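# Park the bicycle in the floor rack

## Task

Get the bike into the floor rack so that one of its wheels sits in the slot near the slot's closed end, with the kickstand raised fully. When you finish, the bike must be motionless and touch nothing but the rack: no wall, furniture or loose item may be in contact with it. The rack is loose on the floor and can shift. The robot must not topple or be left leaning, or the task fails.

## Robot and tools

ROBOT. TidyBot++: a wheeled base (0.54 m long, 0.50 m wide, 0.38 m tall) on four powered casters, carrying a single seven-joint arm with a two-finger gripper. The shoulder sits 0.12 m ahead of the base centre and 0.68 m above the floor. Upper arm 0.42 m, forearm 0.31 m, wrist-to-hand-point 0.31 m. base_camera is fixed on the front of the base looking forward and down (644x364 px); wrist_camera rides on the hand and looks along it (644x476 px, fisheye). The arm starts folded, hand pointing down, sticking out up to 0.08 m ahead of the base.

FRAMES. Base frame: origin on the floor below the base centre, x forward, y left, z up, metres. hand_pose and hand_target are reported in it (the point between the finger pads; its z axis runs out along the fingers, its y axis is the closing direction). Odometry frame: where the base frame was when the scene began; base_odometry is given there, heading in rad (left positive, -3.142 to 3.142). It counts wheel turns, so slip looks like travel. base_tilt is in degrees, forward and right positive.

move. One action per call, built from any of base, joints, target, plus optional speeds, cameras and blocking.
- base: an object of relative offsets from where the base last measured itself: translate_m (metres, forward positive, -2 to 2), strafe_m (metres, left positive, -2 to 2), rotate_rad (radians, counter-clockwise from above positive, -6.3 to 6.3). Distances use the base axes at the start of the command.
- joints: an object of absolute targets keyed by name, radians: joint_1_rad (unbounded; positive turns the arm clockwise seen from above, opposite to heading), joint_2_rad (shoulder, -2.249 to 2.249; 0 is upper arm vertical, positive leans forward), joint_3_rad (unbounded), joint_4_rad (elbow, -2.579 to 2.579; 0 straight, negative bends forward when joint_3_rad is 3.14), joint_5_rad (unbounded), joint_6_rad (wrist, -2.099 to 2.099), joint_7_rad (unbounded; 1.57 with hand down opens fingers left/right). gripper_pos is a scale from 0 (open, about 85 mm gap) to 1 (closed). Unbounded joints go the short way; send steps under half a turn to go further.
- target: a single list of seven numbers, an absolute hand pose in the base frame: [x, y, z, qw, qx, qy, qz], metres then quaternion. With target, joints may carry only gripper_pos.
- speeds: per-action caps, keys translate_m / strafe_m (0.05 to 0.5 m/s; when combining the two, cap only one) and rotate_rad (0.1 to 1.57 rad/s).
- blocking: true or absent waits until everything is at rest; false returns in about 0.5 s while motion continues (wait(0) then reports it in "earlier move").
- cameras: list of base_camera, wrist_camera or all; [] for none.
Unknown keys make a call invalid; out-of-range values get it refused.

wait(seconds 0 to 10, cameras) lets time pass and returns the state. stop(cameras) brakes every running motion. zoom_image(camera, region [x0, y0, x1, y1] in pixels, top-left origin, at most 504x504) enlarges part of the latest image. read_manual returns licence texts only. finished_scene(scene) ends the current scene, given its number; it is final.

RESULT LINES. "move" is done or the worst status. base_status, joint_status, hand_status: moving, done, off_target (rested away from target, may still push), contact_stop or time_out (unrequested stop; target dropped), not_followed (a check withheld the arm), torque_fault, limit_stop_at_motor_heat. "joint command not followed" with "cause:" means a self-collision was predicted; "pose unreachable" means a target was withheld. hand_status done means within 10 mm and 2 degrees; usually moves end off_target within about 3 cm. To correct, add (wanted minus read position) to your last target. To hold still after a target, resend hand_target, not hand_pose. joint_positions, motor_effort (percent of maximum, peak of the last action in brackets), Motor temperatures, on_its_own (what the robot did unasked), ARM HIT (arm struck base or itself), MOTOR HOT. The "pictures" line lists image order. Once a result shows an unrequested stop, refusal or torque fault, the rest of that reply's move, wait and finished_scene calls are skipped.

CAUTIONS. The arm does not avoid obstacles and keeps pressing when blocked; nothing stops it hitting the base. Near-floor forward poses close to the base often miss or drive the arm into the base. Driving or turning while the arm is snagged above about 0.6 m, or sideways pushes on a raised hand, can tip the robot; backing off or retracting the arm rights it. Torque sensor limits are 104.5 N m (joints 1-4) and 51.3 N m (5-7); exceeding one freezes the arm for 10 s. Motors overheat at 75 °C from holding loads or stretched poses. Held loads make the arm sag. Random tugs may act on what you hold. Avoid dropping or releasing moving parts, slamming, hard pushes, and heavy force on the gripper, including squeezing hard on something still resting on a surface. The rack slides, so do not shove it; at the end release the bike so it stands on its own.

Each tool is called after "Request:" as name([rows], argument=value, ...), one row to a line, values as JSON.

## Session

Request:
move()

Scene clock: 0.00 s.
Motor temperatures (°C): [38 35 34 39 38 51 44]
base_odometry: x=+0.000 y=+0.000 heading=+0.000
base_tilt: forward=+0.0 right=+0.6
base_status: not commanded
joint_positions: joint_1_rad=+0.018 joint_2_rad=-0.322 joint_3_rad=+3.139 joint_4_rad=-2.542 joint_5_rad=+0.018 joint_6_rad=-0.861 joint_7_rad=+1.593 gripper_pos=+0.000
joint_status: not commanded
motor_effort: joint_1_rad=+0 joint_2_rad=-1 joint_3_rad=+1 joint_4_rad=+14 joint_5_rad=-2 joint_6_rad=+1 joint_7_rad=+1
hand_pose: x=+0.2550 y=-0.0050 z=+0.5801 quat_wxyz=(+0.008, +0.999, +0.009, +0.030) (m; base frame)
hand_target: x=+0.2549 y=-0.0050 z=+0.5801 quat_wxyz=(+0.008, +0.999, +0.009, +0.030) (m; base frame)
hand_status: not commanded
pictures: base_camera, wrist_camera

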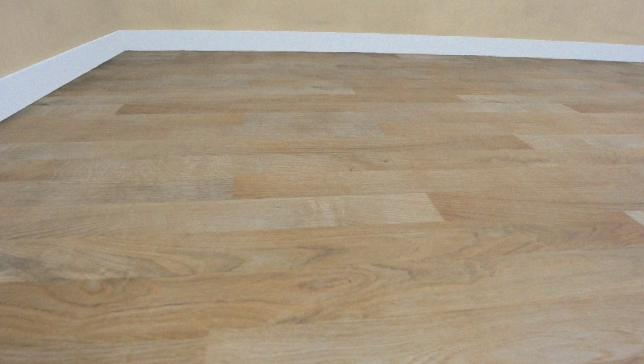

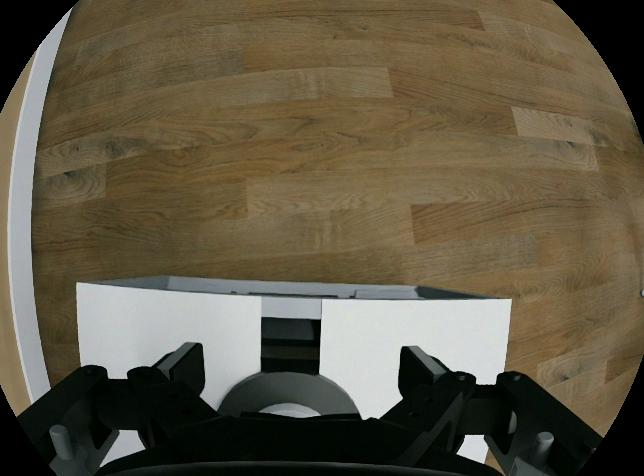

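Request:
move(base={"rotate_rad": -0.9})

Request:
move(base={"rotate_rad": -0.9})

Request:
move(base={"rotate_rad": -0.9})

Scene clock: 1.97 s.
Motor temperatures (°C): [38 35 34 39 38 51 44]
move: done
base_odometry: x=+0.000 y=+0.000 heading=-0.900
base_tilt: forward=+0.0 right=+0.6
base_status: done
joint_positions: joint_1_rad=+0.018 joint_2_rad=-0.322 joint_3_rad=+3.139 joint_4_rad=-2.542 joint_5_rad=+0.018 joint_6_rad=-0.861 joint_7_rad=+1.593 gripper_pos=+0.000
joint_status: not commanded
motor_effort: joint_1_rad=+0(1) joint_2_rad=-1(1) joint_3_rad=+0(1) joint_4_rad=+14(14) joint_5_rad=-1(2) joint_6_rad=+1(1) joint_7_rad=+0(1)
hand_pose: x=+0.2550 y=-0.0050 z=+0.5801 quat_wxyz=(+0.008, +0.999, +0.009, +0.030) (m; base frame)
hand_target: x=+0.2549 y=-0.0050 z=+0.5801 quat_wxyz=(+0.008, +0.999, +0.009, +0.030) (m; base frame)
hand_status: not commanded
pictures: base_camera, wrist_camera

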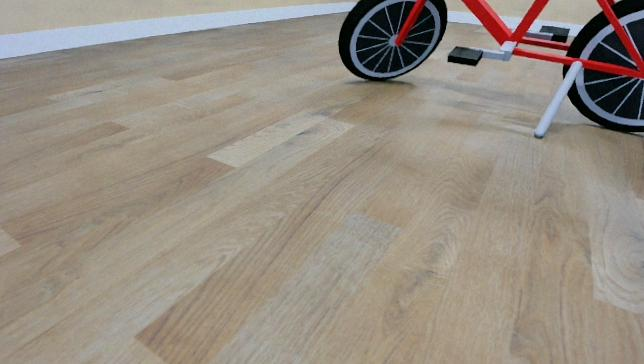

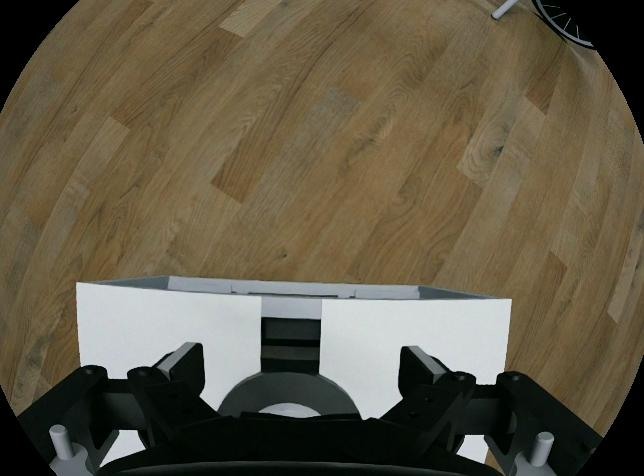

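Scene clock: 3.77 s.
Motor temperatures (°C): [38 35 34 39 38 51 44]
move: done
base_odometry: x=+0.000 y=+0.000 heading=-1.799
base_tilt: forward=+0.0 right=+0.6
base_status: done
joint_positions: joint_1_rad=+0.018 joint_2_rad=-0.322 joint_3_rad=+3.139 joint_4_rad=-2.542 joint_5_rad=+0.018 joint_6_rad=-0.861 joint_7_rad=+1.593 gripper_pos=+0.000
joint_status: not commanded
motor_effort: joint_1_rad=+0(1) joint_2_rad=-1(1) joint_3_rad=+0(1) joint_4_rad=+14(14) joint_5_rad=-1(3) joint_6_rad=+0(1) joint_7_rad=+1(1)
hand_pose: x=+0.2550 y=-0.0050 z=+0.5801 quat_wxyz=(+0.008, +0.999, +0.009, +0.030) (m; base frame)
hand_target: x=+0.2549 y=-0.0050 z=+0.5801 quat_wxyz=(+0.008, +0.999, +0.009, +0.030) (m; base frame)
hand_status: not commanded
pictures: base_camera, wrist_camera

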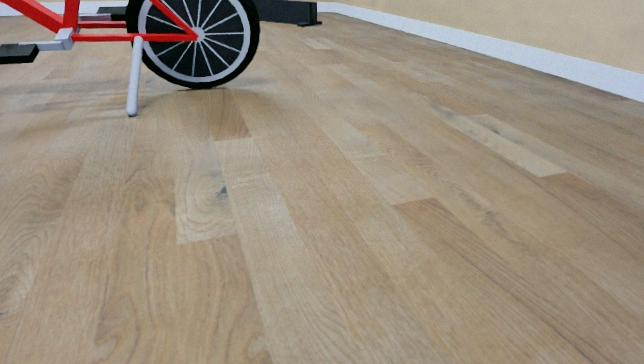

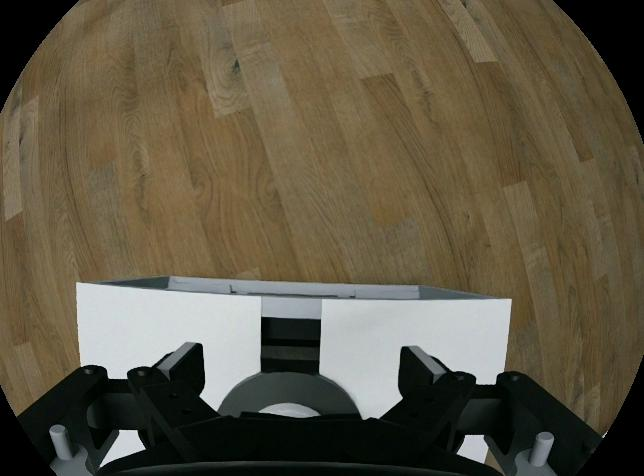

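Scene clock: 5.57 s.
Motor temperatures (°C): [38 35 34 39 38 51 44]
move: done
base_odometry: x=+0.000 y=+0.000 heading=-2.699
base_tilt: forward=+0.0 right=+0.6
base_status: done
joint_positions: joint_1_rad=+0.018 joint_2_rad=-0.322 joint_3_rad=+3.139 joint_4_rad=-2.542 joint_5_rad=+0.018 joint_6_rad=-0.861 joint_7_rad=+1.593 gripper_pos=+0.000
joint_status: not commanded
motor_effort: joint_1_rad=+0(1) joint_2_rad=-1(1) joint_3_rad=+0(1) joint_4_rad=+14(14) joint_5_rad=-2(2) joint_6_rad=+1(1) joint_7_rad=+1(1)
hand_pose: x=+0.2550 y=-0.0050 z=+0.5801 quat_wxyz=(+0.008, +0.999, +0.009, +0.030) (m; base frame)
hand_target: x=+0.2549 y=-0.0050 z=+0.5801 quat_wxyz=(+0.008, +0.999, +0.009, +0.030) (m; base frame)
hand_status: not commanded
pictures: base_camera, wrist_camera

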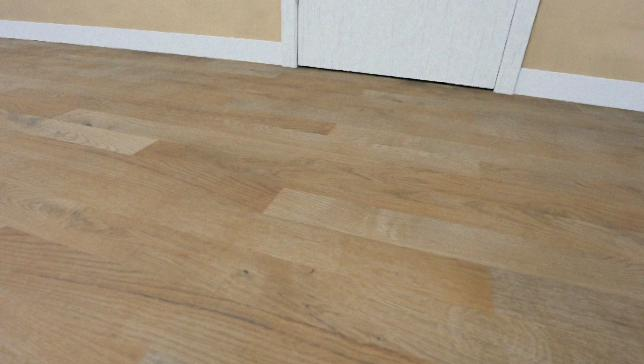

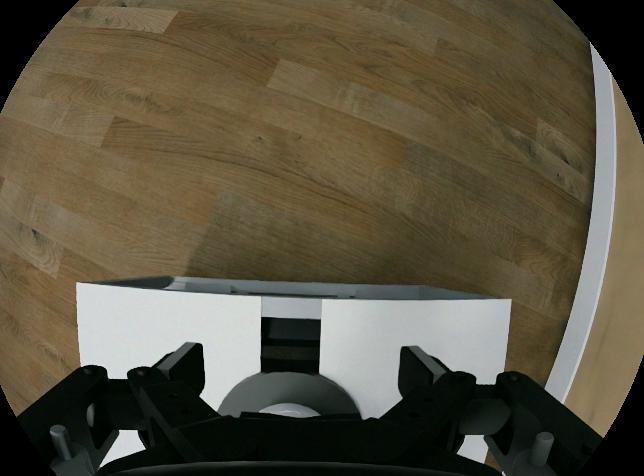

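Request:
move(base={"rotate_rad": 1.25}, joints={"joint_6_rad": 0.2})

Scene clock: 7.80 s.
Motor temperatures (°C): [38 35 34 39 38 51 44]
move: done
base_odometry: x=+0.000 y=+0.000 heading=-1.449
base_tilt: forward=+0.0 right=+0.6
base_status: done
joint_positions: joint_1_rad=+0.018 joint_2_rad=-0.322 joint_3_rad=+3.138 joint_4_rad=-2.539 joint_5_rad=+0.018 joint_6_rad=+0.164 joint_7_rad=+1.593 gripper_pos=+0.000
joint_status: all done
motor_effort: joint_1_rad=+0(1) joint_2_rad=-5(6) joint_3_rad=+0(2) joint_4_rad=+18(19) joint_5_rad=-1(2) joint_6_rad=+8(8) joint_7_rad=+1(1)
hand_pose: x=+0.5126 y=-0.0034 z=+0.7472 quat_wxyz=(+0.013, +0.855, +0.012, +0.518) (m; base frame)
hand_target: x=+0.5166 y=-0.0034 z=+0.7554 quat_wxyz=(+0.013, +0.847, +0.012, +0.531) (m; base frame)
hand_status: not commanded
pictures: base_camera, wrist_camera
camera_calibration:
wrist_camera: T_world_to_cam=[[-0.00190562, -0.998397, 0.0565647, -0.0511092], [-0.499956, -0.0480367, -0.864717, 0.956885], [0.866049, -0.0299277, -0.499063, 0.0705724], [0, 0, 0, 1]] pos_world=[0.417184, -0.00294954, 0.865547]

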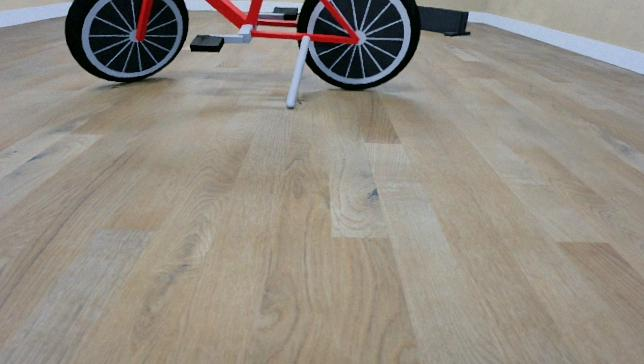

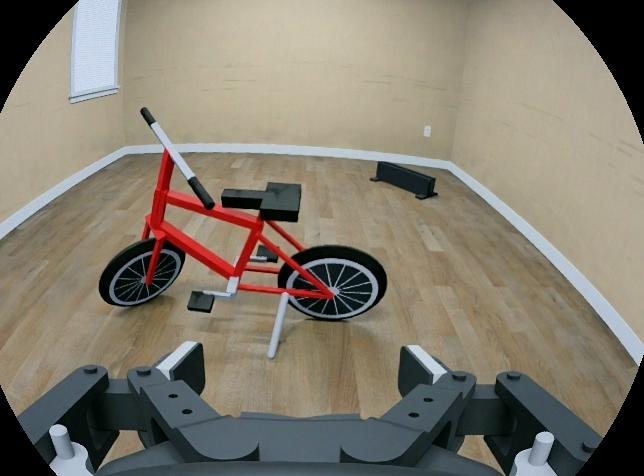

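Request:
zoom_image(camera="wrist_camera", region=[360, 150, 450, 210])

Request:
zoom_image(camera="wrist_camera", region=[90, 100, 400, 360])

Scaled by 5.600.

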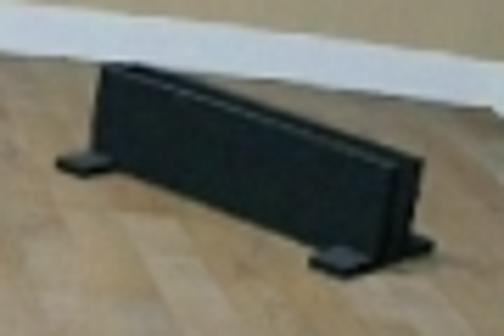

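Scaled by 1.626.

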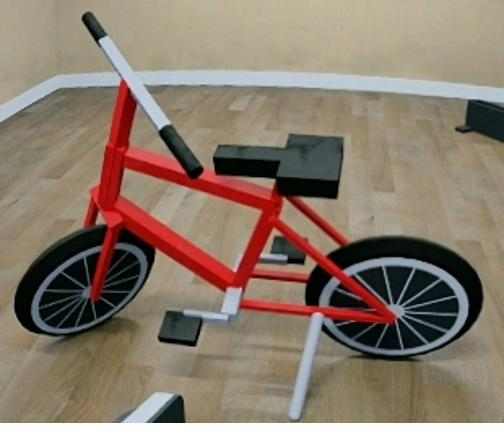

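Request:
move(base={"strafe_m": -0.85}, cameras=["wrist_camera"])

Request:
move(base={"translate_m": 1.1})

Request:
zoom_image(camera="wrist_camera", region=[200, 120, 450, 300])

Scene clock: 12.00 s.
Motor temperatures (°C): [38 35 34 39 38 51 44]
move: done
base_odometry: x=-0.844 y=-0.103 heading=-1.448
base_tilt: forward=+0.0 right=+0.6
base_status: done
joint_positions: joint_1_rad=+0.018 joint_2_rad=-0.322 joint_3_rad=+3.138 joint_4_rad=-2.539 joint_5_rad=+0.018 joint_6_rad=+0.164 joint_7_rad=+1.593 gripper_pos=+0.000
joint_status: not commanded
motor_effort: joint_1_rad=+0(1) joint_2_rad=-6(6) joint_3_rad=+1(2) joint_4_rad=+19(19) joint_5_rad=-1(3) joint_6_rad=+8(8) joint_7_rad=+0(1)
hand_pose: x=+0.5126 y=-0.0034 z=+0.7472 quat_wxyz=(+0.013, +0.855, +0.012, +0.518) (m; base frame)
hand_target: x=+0.5166 y=-0.0034 z=+0.7554 quat_wxyz=(+0.013, +0.847, +0.012, +0.531) (m; base frame)
hand_status: not commanded
pictures: wrist_camera
camera_calibration:
wrist_camera: T_world_to_cam=[[-0.00190646, -0.998397, 0.0565643, -0.0511086], [-0.499929, -0.048037, -0.864733, 0.956893], [0.866064, -0.0299267, -0.499036, 0.0705373], [0, 0, 0, 1]] pos_world=[0.417191, -0.00294947, 0.865549]

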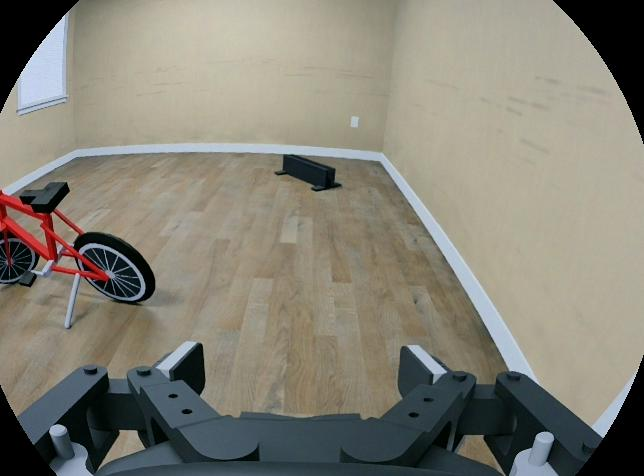

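Scene clock: 15.53 s.
Motor temperatures (°C): [38 35 34 39 38 51 44]
move: done
base_odometry: x=-0.710 y=-1.195 heading=-1.449
base_tilt: forward=+0.0 right=+0.6
base_status: done
joint_positions: joint_1_rad=+0.018 joint_2_rad=-0.322 joint_3_rad=+3.138 joint_4_rad=-2.539 joint_5_rad=+0.018 joint_6_rad=+0.166 joint_7_rad=+1.593 gripper_pos=+0.000
joint_status: not commanded
motor_effort: joint_1_rad=+0(1) joint_2_rad=-5(8) joint_3_rad=+0(1) joint_4_rad=+18(20) joint_5_rad=-1(3) joint_6_rad=+8(8) joint_7_rad=+1(1)
hand_pose: x=+0.5129 y=-0.0034 z=+0.7478 quat_wxyz=(+0.013, +0.855, +0.012, +0.518) (m; base frame)
hand_target: x=+0.5166 y=-0.0034 z=+0.7554 quat_wxyz=(+0.013, +0.847, +0.012, +0.531) (m; base frame)
hand_status: not commanded
pictures: base_camera, wrist_camera
camera_calibration:
wrist_camera: T_world_to_cam=[[-0.0019949, -0.998397, 0.0565687, -0.0510917], [-0.498086, -0.0480603, -0.865795, 0.957403], [0.867126, -0.0299032, -0.497191, 0.0686552], [0, 0, 0, 1]] pos_world=[0.417234, -0.0029437, 0.86594]

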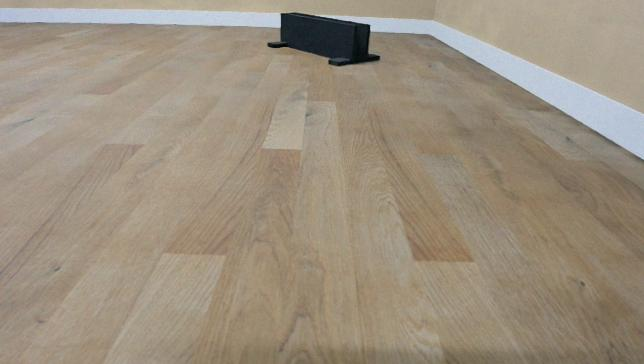

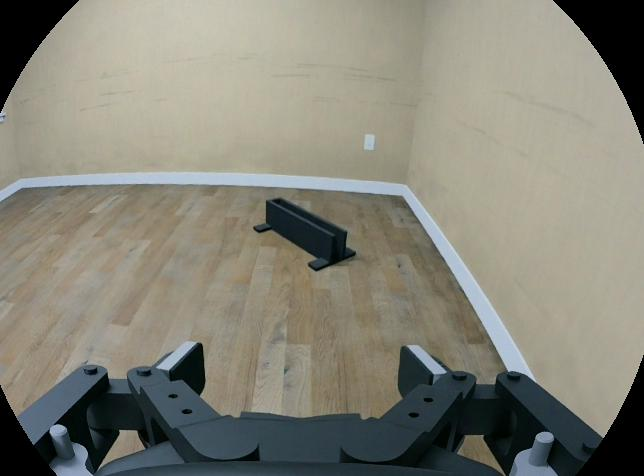

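Scaled by 2.016.

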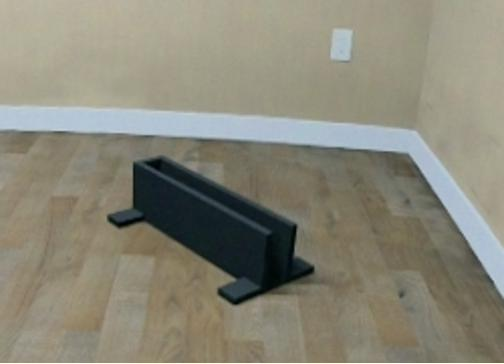

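Request:
move(base={"translate_m": 1.1}, cameras=[])

Request:
move(base={"strafe_m": 0.8, "rotate_rad": -0.87}, cameras=["wrist_camera"])

Scene clock: 20.23 s.
Motor temperatures (°C): [38 35 34 39 38 51 44]
move: done
base_odometry: x=-0.576 y=-2.287 heading=-1.449
base_tilt: forward=+0.0 right=+0.6
base_status: done
joint_positions: joint_1_rad=+0.018 joint_2_rad=-0.322 joint_3_rad=+3.138 joint_4_rad=-2.539 joint_5_rad=+0.018 joint_6_rad=+0.167 joint_7_rad=+1.593 gripper_pos=+0.000
joint_status: not commanded
motor_effort: joint_1_rad=+0(1) joint_2_rad=-5(7) joint_3_rad=+0(1) joint_4_rad=+18(19) joint_5_rad=-2(3) joint_6_rad=+8(8) joint_7_rad=+1(1)
hand_pose: x=+0.5130 y=-0.0034 z=+0.7480 quat_wxyz=(+0.013, +0.855, +0.012, +0.519) (m; base frame)
hand_target: x=+0.5166 y=-0.0034 z=+0.7554 quat_wxyz=(+0.013, +0.847, +0.012, +0.531) (m; base frame)
hand_status: not commanded
pictures: none
No camera images: "cameras" was empty.

Scene clock: 23.40 s.
Motor temperatures (°C): [38 35 34 39 38 51 44]
move: done
base_odometry: x=+0.218 y=-2.190 heading=-2.319
base_tilt: forward=+0.0 right=+0.6
base_status: done
joint_positions: joint_1_rad=+0.018 joint_2_rad=-0.322 joint_3_rad=+3.138 joint_4_rad=-2.539 joint_5_rad=+0.018 joint_6_rad=+0.167 joint_7_rad=+1.593 gripper_pos=+0.000
joint_status: not commanded
motor_effort: joint_1_rad=+0(1) joint_2_rad=-5(7) joint_3_rad=+1(1) joint_4_rad=+18(19) joint_5_rad=-2(3) joint_6_rad=+8(8) joint_7_rad=+1(1)
hand_pose: x=+0.5131 y=-0.0034 z=+0.7481 quat_wxyz=(+0.013, +0.855, +0.012, +0.519) (m; base frame)
hand_target: x=+0.5166 y=-0.0034 z=+0.7554 quat_wxyz=(+0.013, +0.847, +0.012, +0.531) (m; base frame)
hand_status: not commanded
pictures: wrist_camera
camera_calibration:
wrist_camera: T_world_to_cam=[[-0.0020342, -0.998397, 0.0565696, -0.0510822], [-0.497239, -0.0480707, -0.866281, 0.957617], [0.867611, -0.0298908, -0.496344, 0.0677876], [0, 0, 0, 1]] pos_world=[0.417248, -0.00294075, 0.866101]

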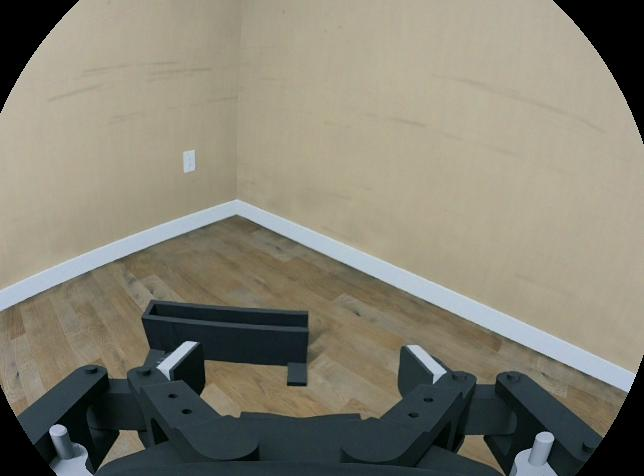

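Request:
zoom_image(camera="wrist_camera", region=[120, 270, 340, 410])

Scaled by 2.291.

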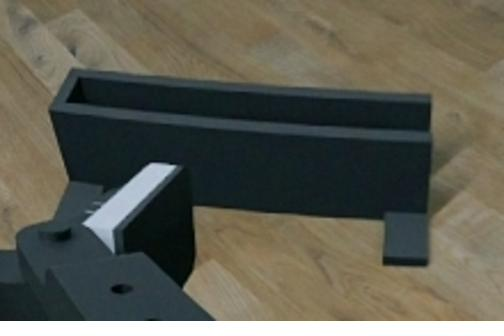

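Request:
move(base={"translate_m": 0.6, "strafe_m": 0.24, "rotate_rad": 0.02}, joints={"joint_1_rad": 0.0, "joint_2_rad": 0.892, "joint_3_rad": 3.14, "joint_4_rad": -1.808, "joint_5_rad": 0.0, "joint_6_rad": -0.442, "joint_7_rad": 0.0})

Scene clock: 26.93 s.
Motor temperatures (°C): [38 35 34 39 38 51 44]
move: done
base_odometry: x=-0.014 y=-2.793 heading=-2.299
base_tilt: forward=+0.0 right=+0.6
base_status: done
joint_positions: joint_1_rad=+0.016 joint_2_rad=+0.875 joint_3_rad=+3.138 joint_4_rad=-1.816 joint_5_rad=+0.018 joint_6_rad=-0.396 joint_7_rad=+0.046 gripper_pos=+0.000
joint_status: all done
motor_effort: joint_1_rad=+0(2) joint_2_rad=-37(39) joint_3_rad=-1(2) joint_4_rad=+8(21) joint_5_rad=-1(3) joint_6_rad=+1(9) joint_7_rad=+1(2)
hand_pose: x=+0.5957 y=-0.0067 z=+0.3579 quat_wxyz=(-0.017, +0.724, -0.689, +0.022) (m; base frame)
hand_target: x=+0.5807 y=+0.0022 z=+0.3505 quat_wxyz=(+0.000, +0.707, -0.707, -0.001) (m; base frame)
hand_status: not commanded
pictures: base_camera, wrist_camera
camera_calibration:
wrist_camera: T_world_to_cam=[[-0.997302, -0.0637508, -0.0363894, 0.600237], [-0.0649414, 0.997359, 0.0325319, 0.0883338], [0.0342194, 0.0348073, -0.998808, 0.47907], [0, 0, 0, 1]] pos_world=[0.587961, -0.06651, 0.497468]

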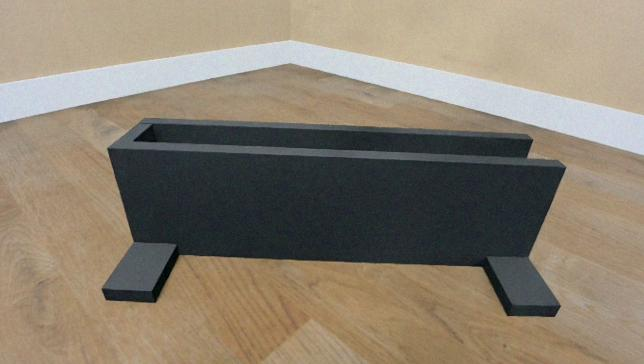

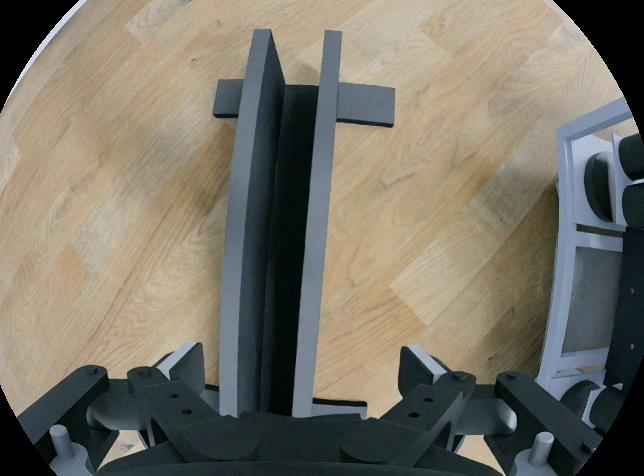

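Request:
zoom_image(camera="wrist_camera", region=[180, 220, 420, 430])

Scaled by 2.100.

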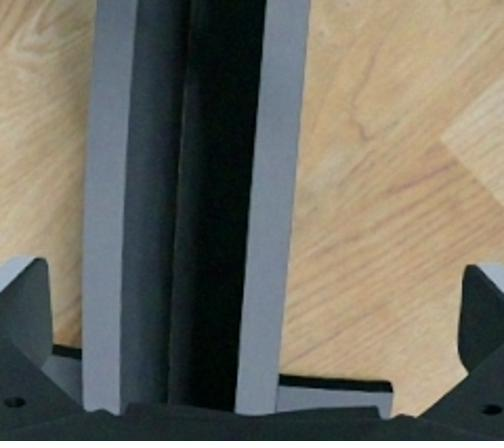

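Request:
move(joints={"joint_1_rad": -0.016, "joint_2_rad": 1.218, "joint_4_rad": -1.635, "joint_5_rad": -0.018, "joint_6_rad": -0.335, "joint_7_rad": -0.06, "gripper_pos": 0.41})

Request:
zoom_image(camera="wrist_camera", region=[180, 220, 420, 430])

Scene clock: 29.50 s.
Motor temperatures (°C): [38 35 34 39 38 51 44]
move: done
base_odometry: x=-0.014 y=-2.793 heading=-2.299
base_tilt: forward=+0.0 right=+0.6
base_status: not commanded
joint_positions: joint_1_rad=+0.004 joint_2_rad=+1.206 joint_3_rad=+3.138 joint_4_rad=-1.647 joint_5_rad=+0.018 joint_6_rad=-0.378 joint_7_rad=-0.015 gripper_pos=+0.410
joint_status: all done
motor_effort: joint_1_rad=+0(1) joint_2_rad=-40(43) joint_3_rad=-1(1) joint_4_rad=+4(8) joint_5_rad=-1(3) joint_6_rad=-1(1) joint_7_rad=+0(1)
hand_pose: x=+0.5738 y=-0.0004 z=+0.2204 quat_wxyz=(+0.033, +0.706, -0.707, -0.030) (m; base frame)
hand_target: x=+0.5888 y=+0.0117 z=+0.2149 quat_wxyz=(+0.015, +0.685, -0.728, -0.018) (m; base frame)
hand_status: not commanded
pictures: base_camera, wrist_camera
camera_calibration:
wrist_camera: T_world_to_cam=[[-0.994194, -0.014581, 0.106607, 0.540468], [-0.0104809, 0.999187, 0.0389195, 0.052472], [-0.107088, 0.0375762, -0.993539, 0.422195], [0, 0, 0, 1]] pos_world=[0.583092, -0.0604132, 0.359807]

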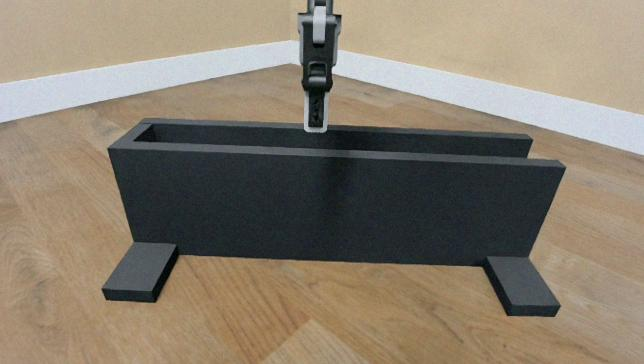

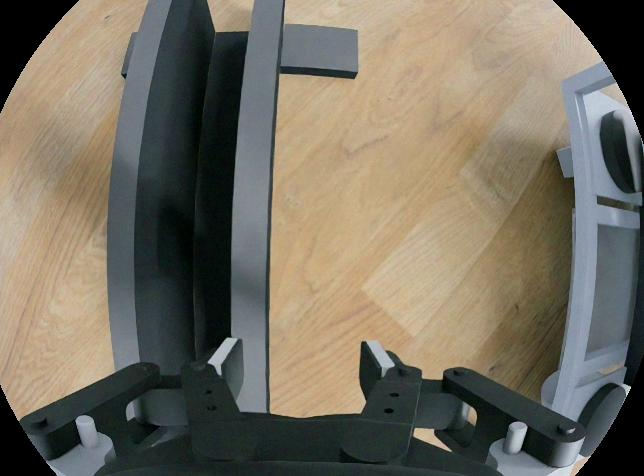

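Scaled by 2.100.

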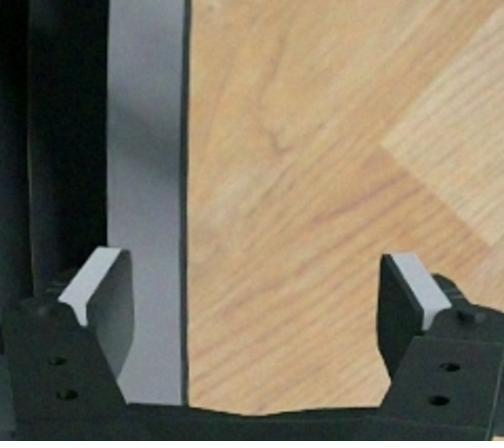

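Request:
move(joints={"joint_1_rad": -0.02, "joint_2_rad": 1.214, "joint_4_rad": -1.631, "joint_5_rad": -0.036, "joint_6_rad": -0.253, "joint_7_rad": -0.045}, cameras=["wrist_camera"])

Request:
zoom_image(camera="wrist_camera", region=[180, 220, 420, 430])

Scene clock: 30.27 s.
Motor temperatures (°C): [38 35 34 39 38 51 44]
move: done
base_odometry: x=-0.014 y=-2.793 heading=-2.299
base_tilt: forward=+0.0 right=+0.6
base_status: not commanded
joint_positions: joint_1_rad=-0.001 joint_2_rad=+1.206 joint_3_rad=+3.138 joint_4_rad=-1.636 joint_5_rad=+0.012 joint_6_rad=-0.282 joint_7_rad=-0.015 gripper_pos=+0.410
joint_status: all done
motor_effort: joint_1_rad=+0(1) joint_2_rad=-40(41) joint_3_rad=-1(1) joint_4_rad=+5(7) joint_5_rad=+0(2) joint_6_rad=+0(1) joint_7_rad=+1(1)
hand_pose: x=+0.6101 y=+0.0027 z=+0.2202 quat_wxyz=(-0.006, +0.707, -0.708, +0.006) (m; base frame)
hand_target: x=+0.6185 y=+0.0151 z=+0.2172 quat_wxyz=(-0.020, +0.686, -0.728, +0.011) (m; base frame)
hand_status: not commanded
pictures: wrist_camera
camera_calibration:
wrist_camera: T_world_to_cam=[[-0.999903, -0.0138844, 0.000589281, 0.603455], [-0.013849, 0.999079, 0.0406216, 0.0514144], [-0.00115274, 0.0406095, -0.999174, 0.362373], [0, 0, 0, 1]] pos_world=[0.604527, -0.0577042, 0.35963]

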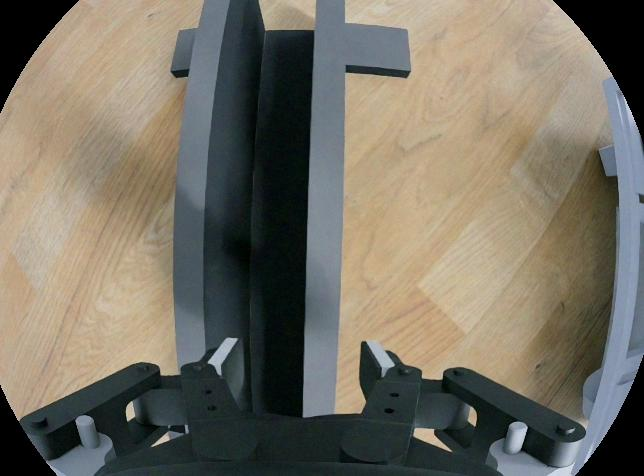

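Scaled by 2.100.

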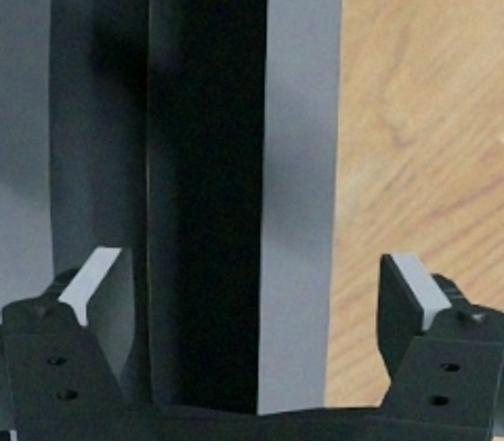

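Request:
move(joints={"joint_2_rad": 1.304, "joint_4_rad": -1.586, "joint_6_rad": -0.235}, cameras=["wrist_camera"])

Request:
move(joints={"joint_2_rad": 1.394, "joint_4_rad": -1.524, "joint_6_rad": -0.2})

Scene clock: 31.70 s.
Motor temperatures (°C): [38 36 34 39 38 51 44]
move: done
base_odometry: x=-0.014 y=-2.793 heading=-2.299
base_tilt: forward=+0.0 right=+0.6
base_status: not commanded
joint_positions: joint_1_rad=-0.001 joint_2_rad=+1.291 joint_3_rad=+3.138 joint_4_rad=-1.594 joint_5_rad=+0.012 joint_6_rad=-0.274 joint_7_rad=-0.015 gripper_pos=+0.410
joint_status: all done
motor_effort: joint_1_rad=+0(1) joint_2_rad=-41(44) joint_3_rad=-1(2) joint_4_rad=+4(6) joint_5_rad=-2(2) joint_6_rad=+0(1) joint_7_rad=+1(1)
hand_pose: x=+0.5977 y=+0.0028 z=+0.1825 quat_wxyz=(+0.006, +0.707, -0.708, -0.006) (m; base frame)
hand_target: x=+0.6082 y=+0.0147 z=+0.1771 quat_wxyz=(-0.010, +0.686, -0.728, +0.002) (m; base frame)
hand_status: not commanded
pictures: wrist_camera
camera_calibration:
wrist_camera: T_world_to_cam=[[-0.999294, -0.0137588, 0.0349634, 0.584527], [-0.0123146, 0.999075, 0.0411921, 0.0517155], [-0.0354978, 0.0407325, -0.998539, 0.345116], [0, 0, 0, 1]] pos_world=[0.597002, -0.0576827, 0.322045]

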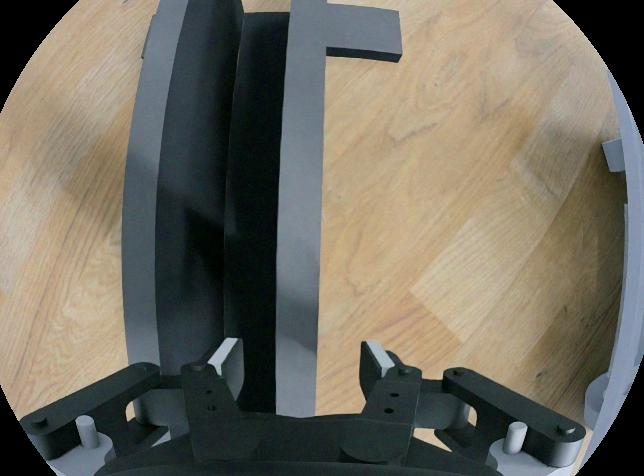

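Scene clock: 32.63 s.
Motor temperatures (°C): [38 36 34 39 38 51 44]
move: done
base_odometry: x=-0.014 y=-2.793 heading=-2.299
base_tilt: forward=+0.0 right=+0.6
base_status: not commanded
joint_positions: joint_1_rad=-0.001 joint_2_rad=+1.380 joint_3_rad=+3.138 joint_4_rad=-1.531 joint_5_rad=+0.012 joint_6_rad=-0.241 joint_7_rad=-0.015 gripper_pos=+0.410
joint_status: all done
motor_effort: joint_1_rad=+0(1) joint_2_rad=-41(44) joint_3_rad=-1(1) joint_4_rad=+3(5) joint_5_rad=-2(2) joint_6_rad=+0(1) joint_7_rad=+0(1)
hand_pose: x=+0.6008 y=+0.0029 z=+0.1444 quat_wxyz=(+0.004, +0.707, -0.708, -0.004) (m; base frame)
hand_target: x=+0.6101 y=+0.0144 z=+0.1381 quat_wxyz=(-0.012, +0.686, -0.728, +0.005) (m; base frame)
hand_status: not commanded
pictures: base_camera, wrist_camera
camera_calibration:
wrist_camera: T_world_to_cam=[[-0.999524, -0.0135714, 0.0277013, 0.590054], [-0.0124126, 0.999058, 0.0415839, 0.0531768], [-0.0282395, 0.0412202, -0.998751, 0.302759], [0, 0, 0, 1]] pos_world=[0.598983, -0.0575986, 0.283824]

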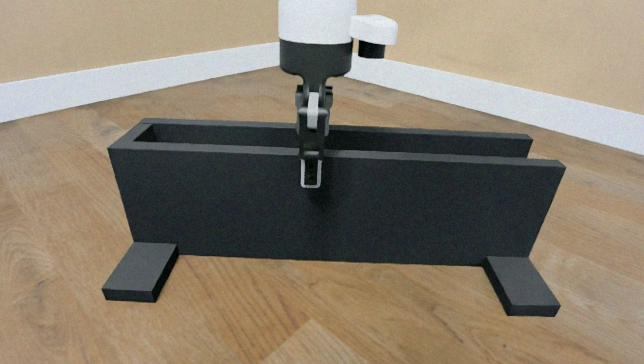

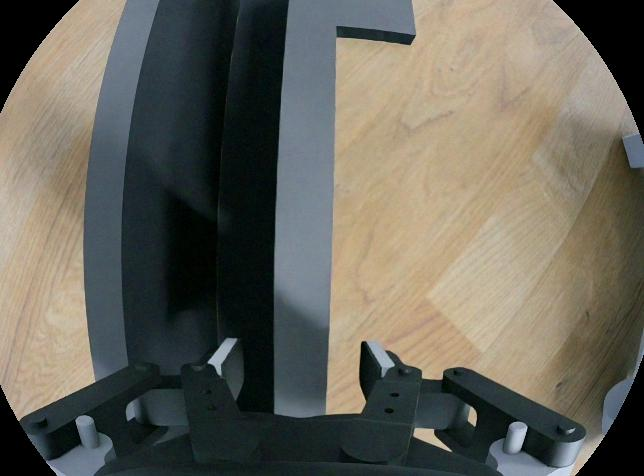

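Request:
move(joints={"gripper_pos": 0.87}, cameras=["base_camera"])

Request:
move(joints={"joint_2_rad": 1.344, "joint_4_rad": -1.559, "joint_6_rad": -0.219}, cameras=["base_camera"])

Scene clock: 33.53 s.
Motor temperatures (°C): [38 36 34 39 38 51 44]
move: off_target
base_odometry: x=-0.014 y=-2.793 heading=-2.299
base_tilt: forward=+0.0 right=+0.6
base_status: not commanded
joint_positions: joint_1_rad=-0.001 joint_2_rad=+1.379 joint_3_rad=+3.138 joint_4_rad=-1.533 joint_5_rad=+0.012 joint_6_rad=-0.240 joint_7_rad=-0.015 gripper_pos=+0.808
joint_status: gripper_pos off_target (ended at +0.808, target +0.870)
motor_effort: joint_1_rad=+0(0) joint_2_rad=-38(41) joint_3_rad=-1(1) joint_4_rad=+5(9) joint_5_rad=+0(2) joint_6_rad=+1(4) joint_7_rad=+1(1)
hand_pose: x=+0.6002 y=+0.0030 z=+0.1445 quat_wxyz=(+0.004, +0.707, -0.708, -0.004) (m; base frame)
hand_target: x=+0.6101 y=+0.0144 z=+0.1381 quat_wxyz=(-0.012, +0.686, -0.728, +0.005) (m; base frame)
hand_status: not commanded
pictures: base_camera

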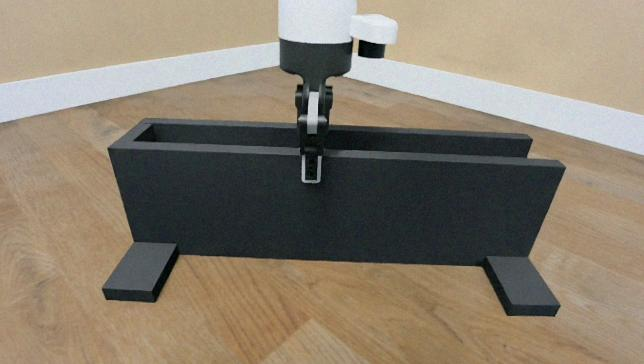

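Scene clock: 34.27 s.
Motor temperatures (°C): [38 36 34 39 38 51 44]
move: done
base_odometry: x=-0.014 y=-2.793 heading=-2.299
base_tilt: forward=+0.0 right=+0.6
base_status: not commanded
joint_positions: joint_1_rad=-0.001 joint_2_rad=+1.378 joint_3_rad=+3.138 joint_4_rad=-1.537 joint_5_rad=+0.012 joint_6_rad=-0.237 joint_7_rad=-0.015 gripper_pos=+0.808
joint_status: all done
motor_effort: joint_1_rad=-1(1) joint_2_rad=-43(44) joint_3_rad=-1(2) joint_4_rad=+2(6) joint_5_rad=-1(2) joint_6_rad=-2(2) joint_7_rad=+1(1)
hand_pose: x=+0.5992 y=+0.0030 z=+0.1449 quat_wxyz=(+0.004, +0.707, -0.708, -0.004) (m; base frame)
hand_target: x=+0.6092 y=+0.0146 z=+0.1598 quat_wxyz=(-0.010, +0.686, -0.728, +0.003) (m; base frame)
hand_status: not commanded
pictures: base_camera

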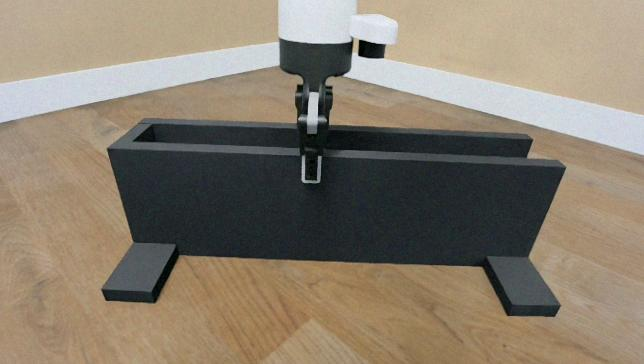

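Request:
move(joints={"joint_2_rad": 1.26, "joint_4_rad": -1.62, "joint_6_rad": -0.25, "gripper_pos": 0.95}, cameras=["base_camera"])

Scene clock: 36.07 s.
Motor temperatures (°C): [38 36 34 39 38 51 44]
move: off_target
base_odometry: x=-0.014 y=-2.793 heading=-2.299
base_tilt: forward=+0.0 right=+0.6
base_status: not commanded
joint_positions: joint_1_rad=-0.001 joint_2_rad=+1.339 joint_3_rad=+3.138 joint_4_rad=-1.627 joint_5_rad=+0.012 joint_6_rad=-0.246 joint_7_rad=-0.015 gripper_pos=+0.808
joint_status: joint_2_rad off_target (ended at +1.339, target +1.260); gripper_pos off_target (ended at +0.808, target +0.950); the others done
motor_effort: joint_1_rad=+0(1) joint_2_rad=-49(51) joint_3_rad=-1(2) joint_4_rad=+4(6) joint_5_rad=-1(2) joint_6_rad=+0(3) joint_7_rad=+0(1)
hand_pose: x=+0.5609 y=+0.0030 z=+0.1583 quat_wxyz=(+0.025, +0.706, -0.707, -0.025) (m; base frame)
hand_target: x=+0.6044 y=+0.0148 z=+0.1956 quat_wxyz=(-0.008, +0.686, -0.728, +0.000) (m; base frame)
hand_status: not commanded
pictures: base_camera

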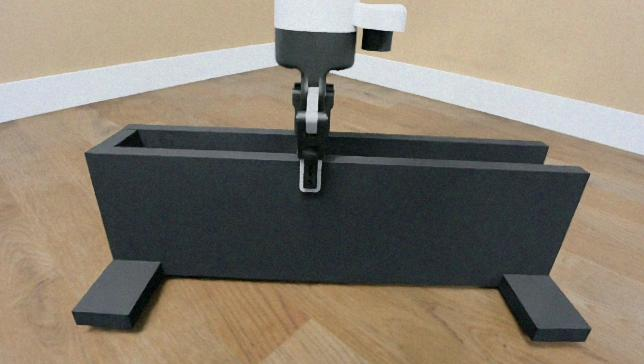

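Request:
move(base={"rotate_rad": 0.86}, speeds={"rotate_rad": 0.5})

Scene clock: 38.87 s.
Motor temperatures (°C): [38 36 34 39 38 51 44]
move: done
base_odometry: x=-0.014 y=-2.793 heading=-1.439
base_tilt: forward=+0.0 right=+0.6
base_status: done
joint_positions: joint_1_rad=-0.024 joint_2_rad=+1.336 joint_3_rad=+3.138 joint_4_rad=-1.627 joint_5_rad=+0.012 joint_6_rad=-0.246 joint_7_rad=-0.015 gripper_pos=+0.808
joint_status: not commanded
motor_effort: joint_1_rad=+0(6) joint_2_rad=-50(50) joint_3_rad=+0(5) joint_4_rad=+4(5) joint_5_rad=-1(2) joint_6_rad=+0(1) joint_7_rad=+1(1)
hand_pose: x=+0.5627 y=+0.0137 z=+0.1600 quat_wxyz=(+0.024, +0.715, -0.699, -0.024) (m; base frame)
hand_target: x=+0.6044 y=+0.0148 z=+0.1956 quat_wxyz=(-0.008, +0.686, -0.728, +0.000) (m; base frame)
hand_status: not commanded
pictures: base_camera, wrist_camera
camera_calibration:
wrist_camera: T_world_to_cam=[[-0.99566, -0.0374879, 0.0851835, 0.540733], [-0.0339371, 0.998509, 0.0427563, 0.0532112], [-0.0866593, 0.0396798, -0.995447, 0.349225], [0, 0, 0, 1]] pos_world=[0.570455, -0.0467181, 0.299298]

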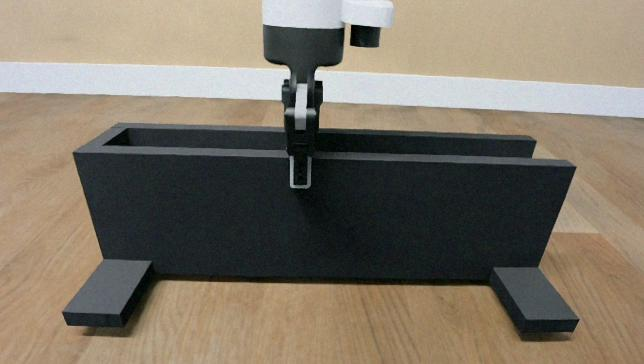

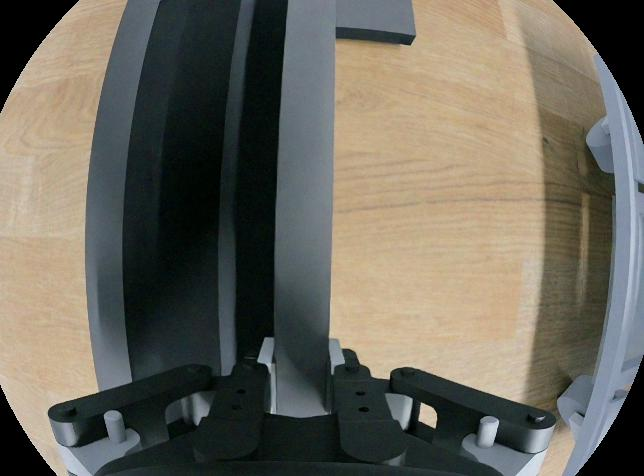

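Request:
move(base={"strafe_m": 1.7}, speeds={"strafe_m": 0.3})

Scene clock: 45.87 s.
Motor temperatures (°C): [38 37 34 39 38 51 44]
move: done
base_odometry: x=+1.671 y=-2.570 heading=-1.438
base_tilt: forward=+0.0 right=+0.6
base_status: done
joint_positions: joint_1_rad=-0.023 joint_2_rad=+1.335 joint_3_rad=+3.139 joint_4_rad=-1.627 joint_5_rad=+0.012 joint_6_rad=-0.246 joint_7_rad=-0.015 gripper_pos=+0.808
joint_status: not commanded
motor_effort: joint_1_rad=+0(4) joint_2_rad=-50(50) joint_3_rad=-1(4) joint_4_rad=+4(5) joint_5_rad=-2(3) joint_6_rad=+0(0) joint_7_rad=+0(1)
hand_pose: x=+0.5628 y=+0.0117 z=+0.1600 quat_wxyz=(+0.025, +0.714, -0.700, -0.023) (m; base frame)
hand_target: x=+0.6044 y=+0.0148 z=+0.1956 quat_wxyz=(-0.008, +0.686, -0.728, +0.000) (m; base frame)
hand_status: not commanded
pictures: base_camera, wrist_camera
camera_calibration:
wrist_camera: T_world_to_cam=[[-0.995753, -0.0350122, 0.0851477, 0.540775], [-0.0316097, 0.99866, 0.0409855, 0.0541424], [-0.0864685, 0.0381199, -0.995525, 0.349235], [0, 0, 0, 1]] pos_world=[0.570388, -0.048449, 0.299407]

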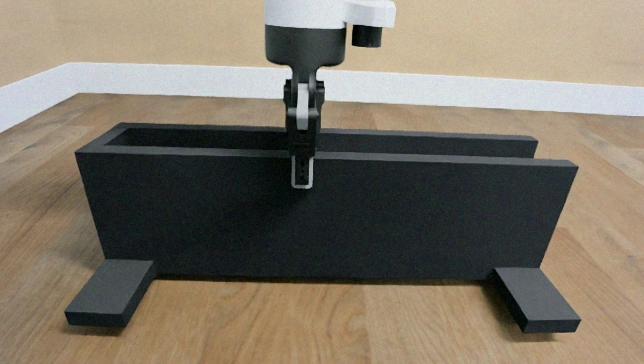

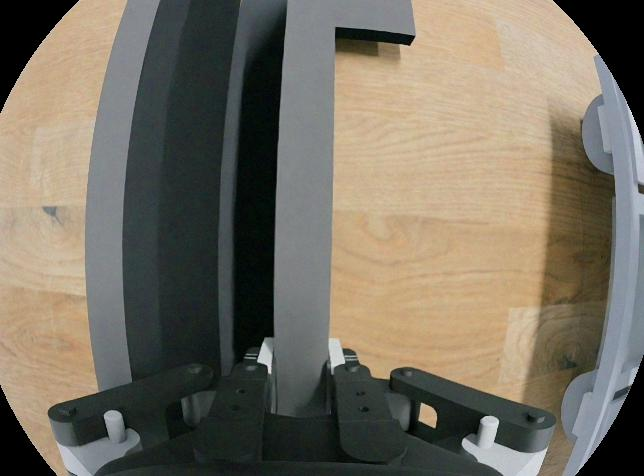

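Request:
move(base={"translate_m": -1.85}, speeds={"translate_m": 0.3})

Scene clock: 53.13 s.
Motor temperatures (°C): [38 38 34 39 38 51 44]
move: done
base_odometry: x=+1.427 y=-0.736 heading=-1.438
base_tilt: forward=+0.0 right=+0.6
base_status: done
joint_positions: joint_1_rad=-0.023 joint_2_rad=+1.329 joint_3_rad=+3.139 joint_4_rad=-1.631 joint_5_rad=+0.012 joint_6_rad=-0.246 joint_7_rad=-0.015 gripper_pos=+0.808
joint_status: not commanded
motor_effort: joint_1_rad=+0(1) joint_2_rad=-49(52) joint_3_rad=-1(2) joint_4_rad=+4(7) joint_5_rad=-2(3) joint_6_rad=+0(2) joint_7_rad=+1(1)
hand_pose: x=+0.5638 y=+0.0118 z=+0.1627 quat_wxyz=(+0.024, +0.714, -0.700, -0.022) (m; base frame)
hand_target: x=+0.6044 y=+0.0148 z=+0.1956 quat_wxyz=(-0.008, +0.686, -0.728, +0.000) (m; base frame)
hand_status: not commanded
pictures: base_camera, wrist_camera
camera_calibration:
wrist_camera: T_world_to_cam=[[-0.995969, -0.035053, 0.0825698, 0.542049], [-0.0317446, 0.998653, 0.0410454, 0.0540536], [-0.0838973, 0.0382588, -0.99574, 0.350599], [0, 0, 0, 1]] pos_world=[0.570994, -0.0483939, 0.30213]

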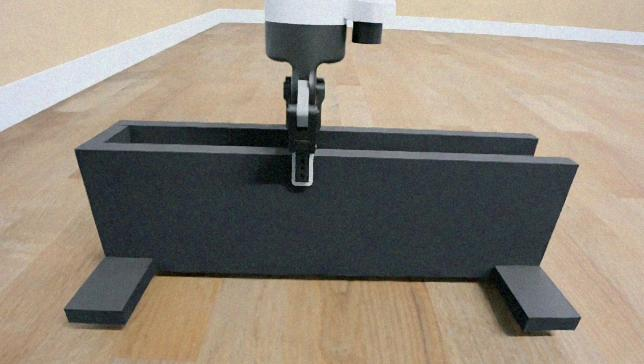

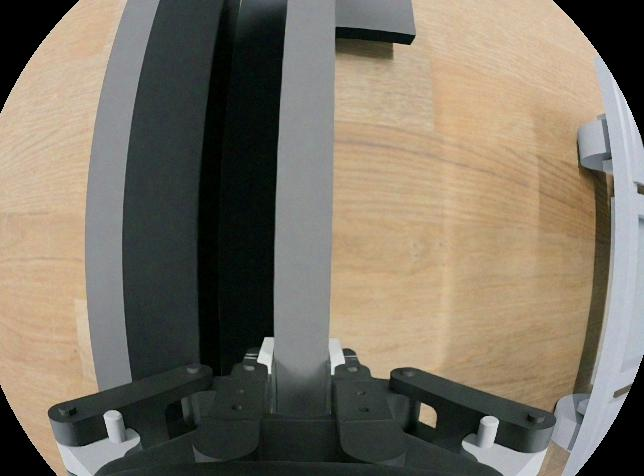

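Request:
move(base={"translate_m": -0.15}, speeds={"translate_m": 0.3}, cameras=[])

Request:
move(joints={"joint_2_rad": 1.34})

Scene clock: 54.73 s.
Motor temperatures (°C): [38 38 34 39 38 51 44]
move: done
base_odometry: x=+1.408 y=-0.587 heading=-1.438
base_tilt: forward=+0.0 right=+0.6
base_status: done
joint_positions: joint_1_rad=-0.023 joint_2_rad=+1.328 joint_3_rad=+3.139 joint_4_rad=-1.635 joint_5_rad=+0.012 joint_6_rad=-0.246 joint_7_rad=-0.015 gripper_pos=+0.808
joint_status: not commanded
motor_effort: joint_1_rad=+0(1) joint_2_rad=-50(52) joint_3_rad=-1(2) joint_4_rad=+4(7) joint_5_rad=-2(2) joint_6_rad=+0(2) joint_7_rad=+1(1)
hand_pose: x=+0.5623 y=+0.0118 z=+0.1633 quat_wxyz=(+0.024, +0.714, -0.700, -0.023) (m; base frame)
hand_target: x=+0.6044 y=+0.0148 z=+0.1956 quat_wxyz=(-0.008, +0.686, -0.728, +0.000) (m; base frame)
hand_status: not commanded
pictures: none
No camera images: "cameras" was empty.

Scene clock: 55.77 s.
Motor temperatures (°C): [38 38 34 39 38 51 44]
move: done
base_odometry: x=+1.408 y=-0.587 heading=-1.438
base_tilt: forward=+0.0 right=+0.6
base_status: not commanded
joint_positions: joint_1_rad=-0.023 joint_2_rad=+1.347 joint_3_rad=+3.139 joint_4_rad=-1.631 joint_5_rad=+0.012 joint_6_rad=-0.246 joint_7_rad=-0.015 gripper_pos=+0.808
joint_status: all done
motor_effort: joint_1_rad=+0(0) joint_2_rad=-40(50) joint_3_rad=+0(1) joint_4_rad=+4(6) joint_5_rad=-1(2) joint_6_rad=-1(4) joint_7_rad=+0(1)
hand_pose: x=+0.5546 y=+0.0116 z=+0.1550 quat_wxyz=(+0.030, +0.714, -0.699, -0.029) (m; base frame)
hand_target: x=+0.5640 y=+0.0140 z=+0.1583 quat_wxyz=(+0.022, +0.685, -0.727, -0.027) (m; base frame)
hand_status: not commanded
pictures: base_camera, wrist_camera
camera_calibration:
wrist_camera: T_world_to_cam=[[-0.99437, -0.035017, 0.100012, 0.529972], [-0.0310245, 0.998669, 0.0412001, 0.0538608], [-0.101322, 0.0378653, -0.994133, 0.351618], [0, 0, 0, 1]] pos_world=[0.564286, -0.0485452, 0.294332]

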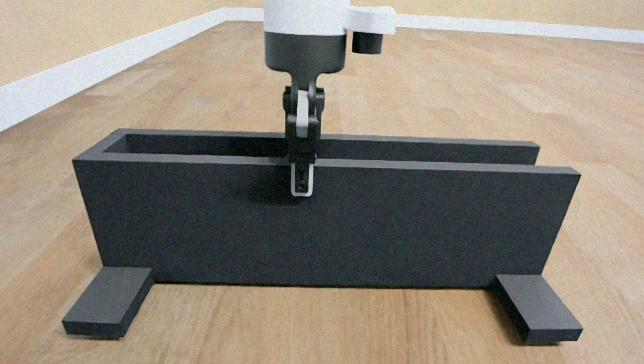

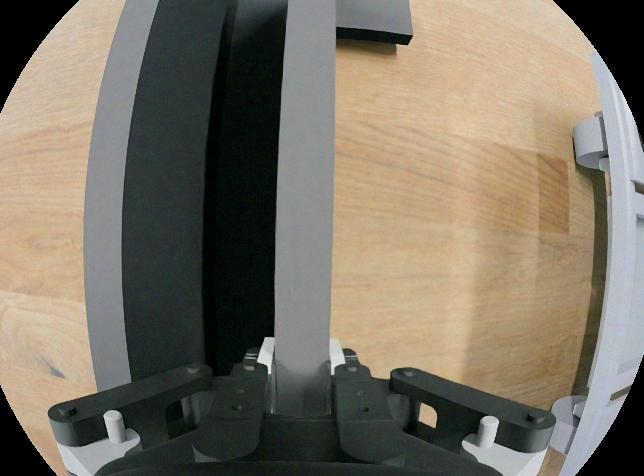

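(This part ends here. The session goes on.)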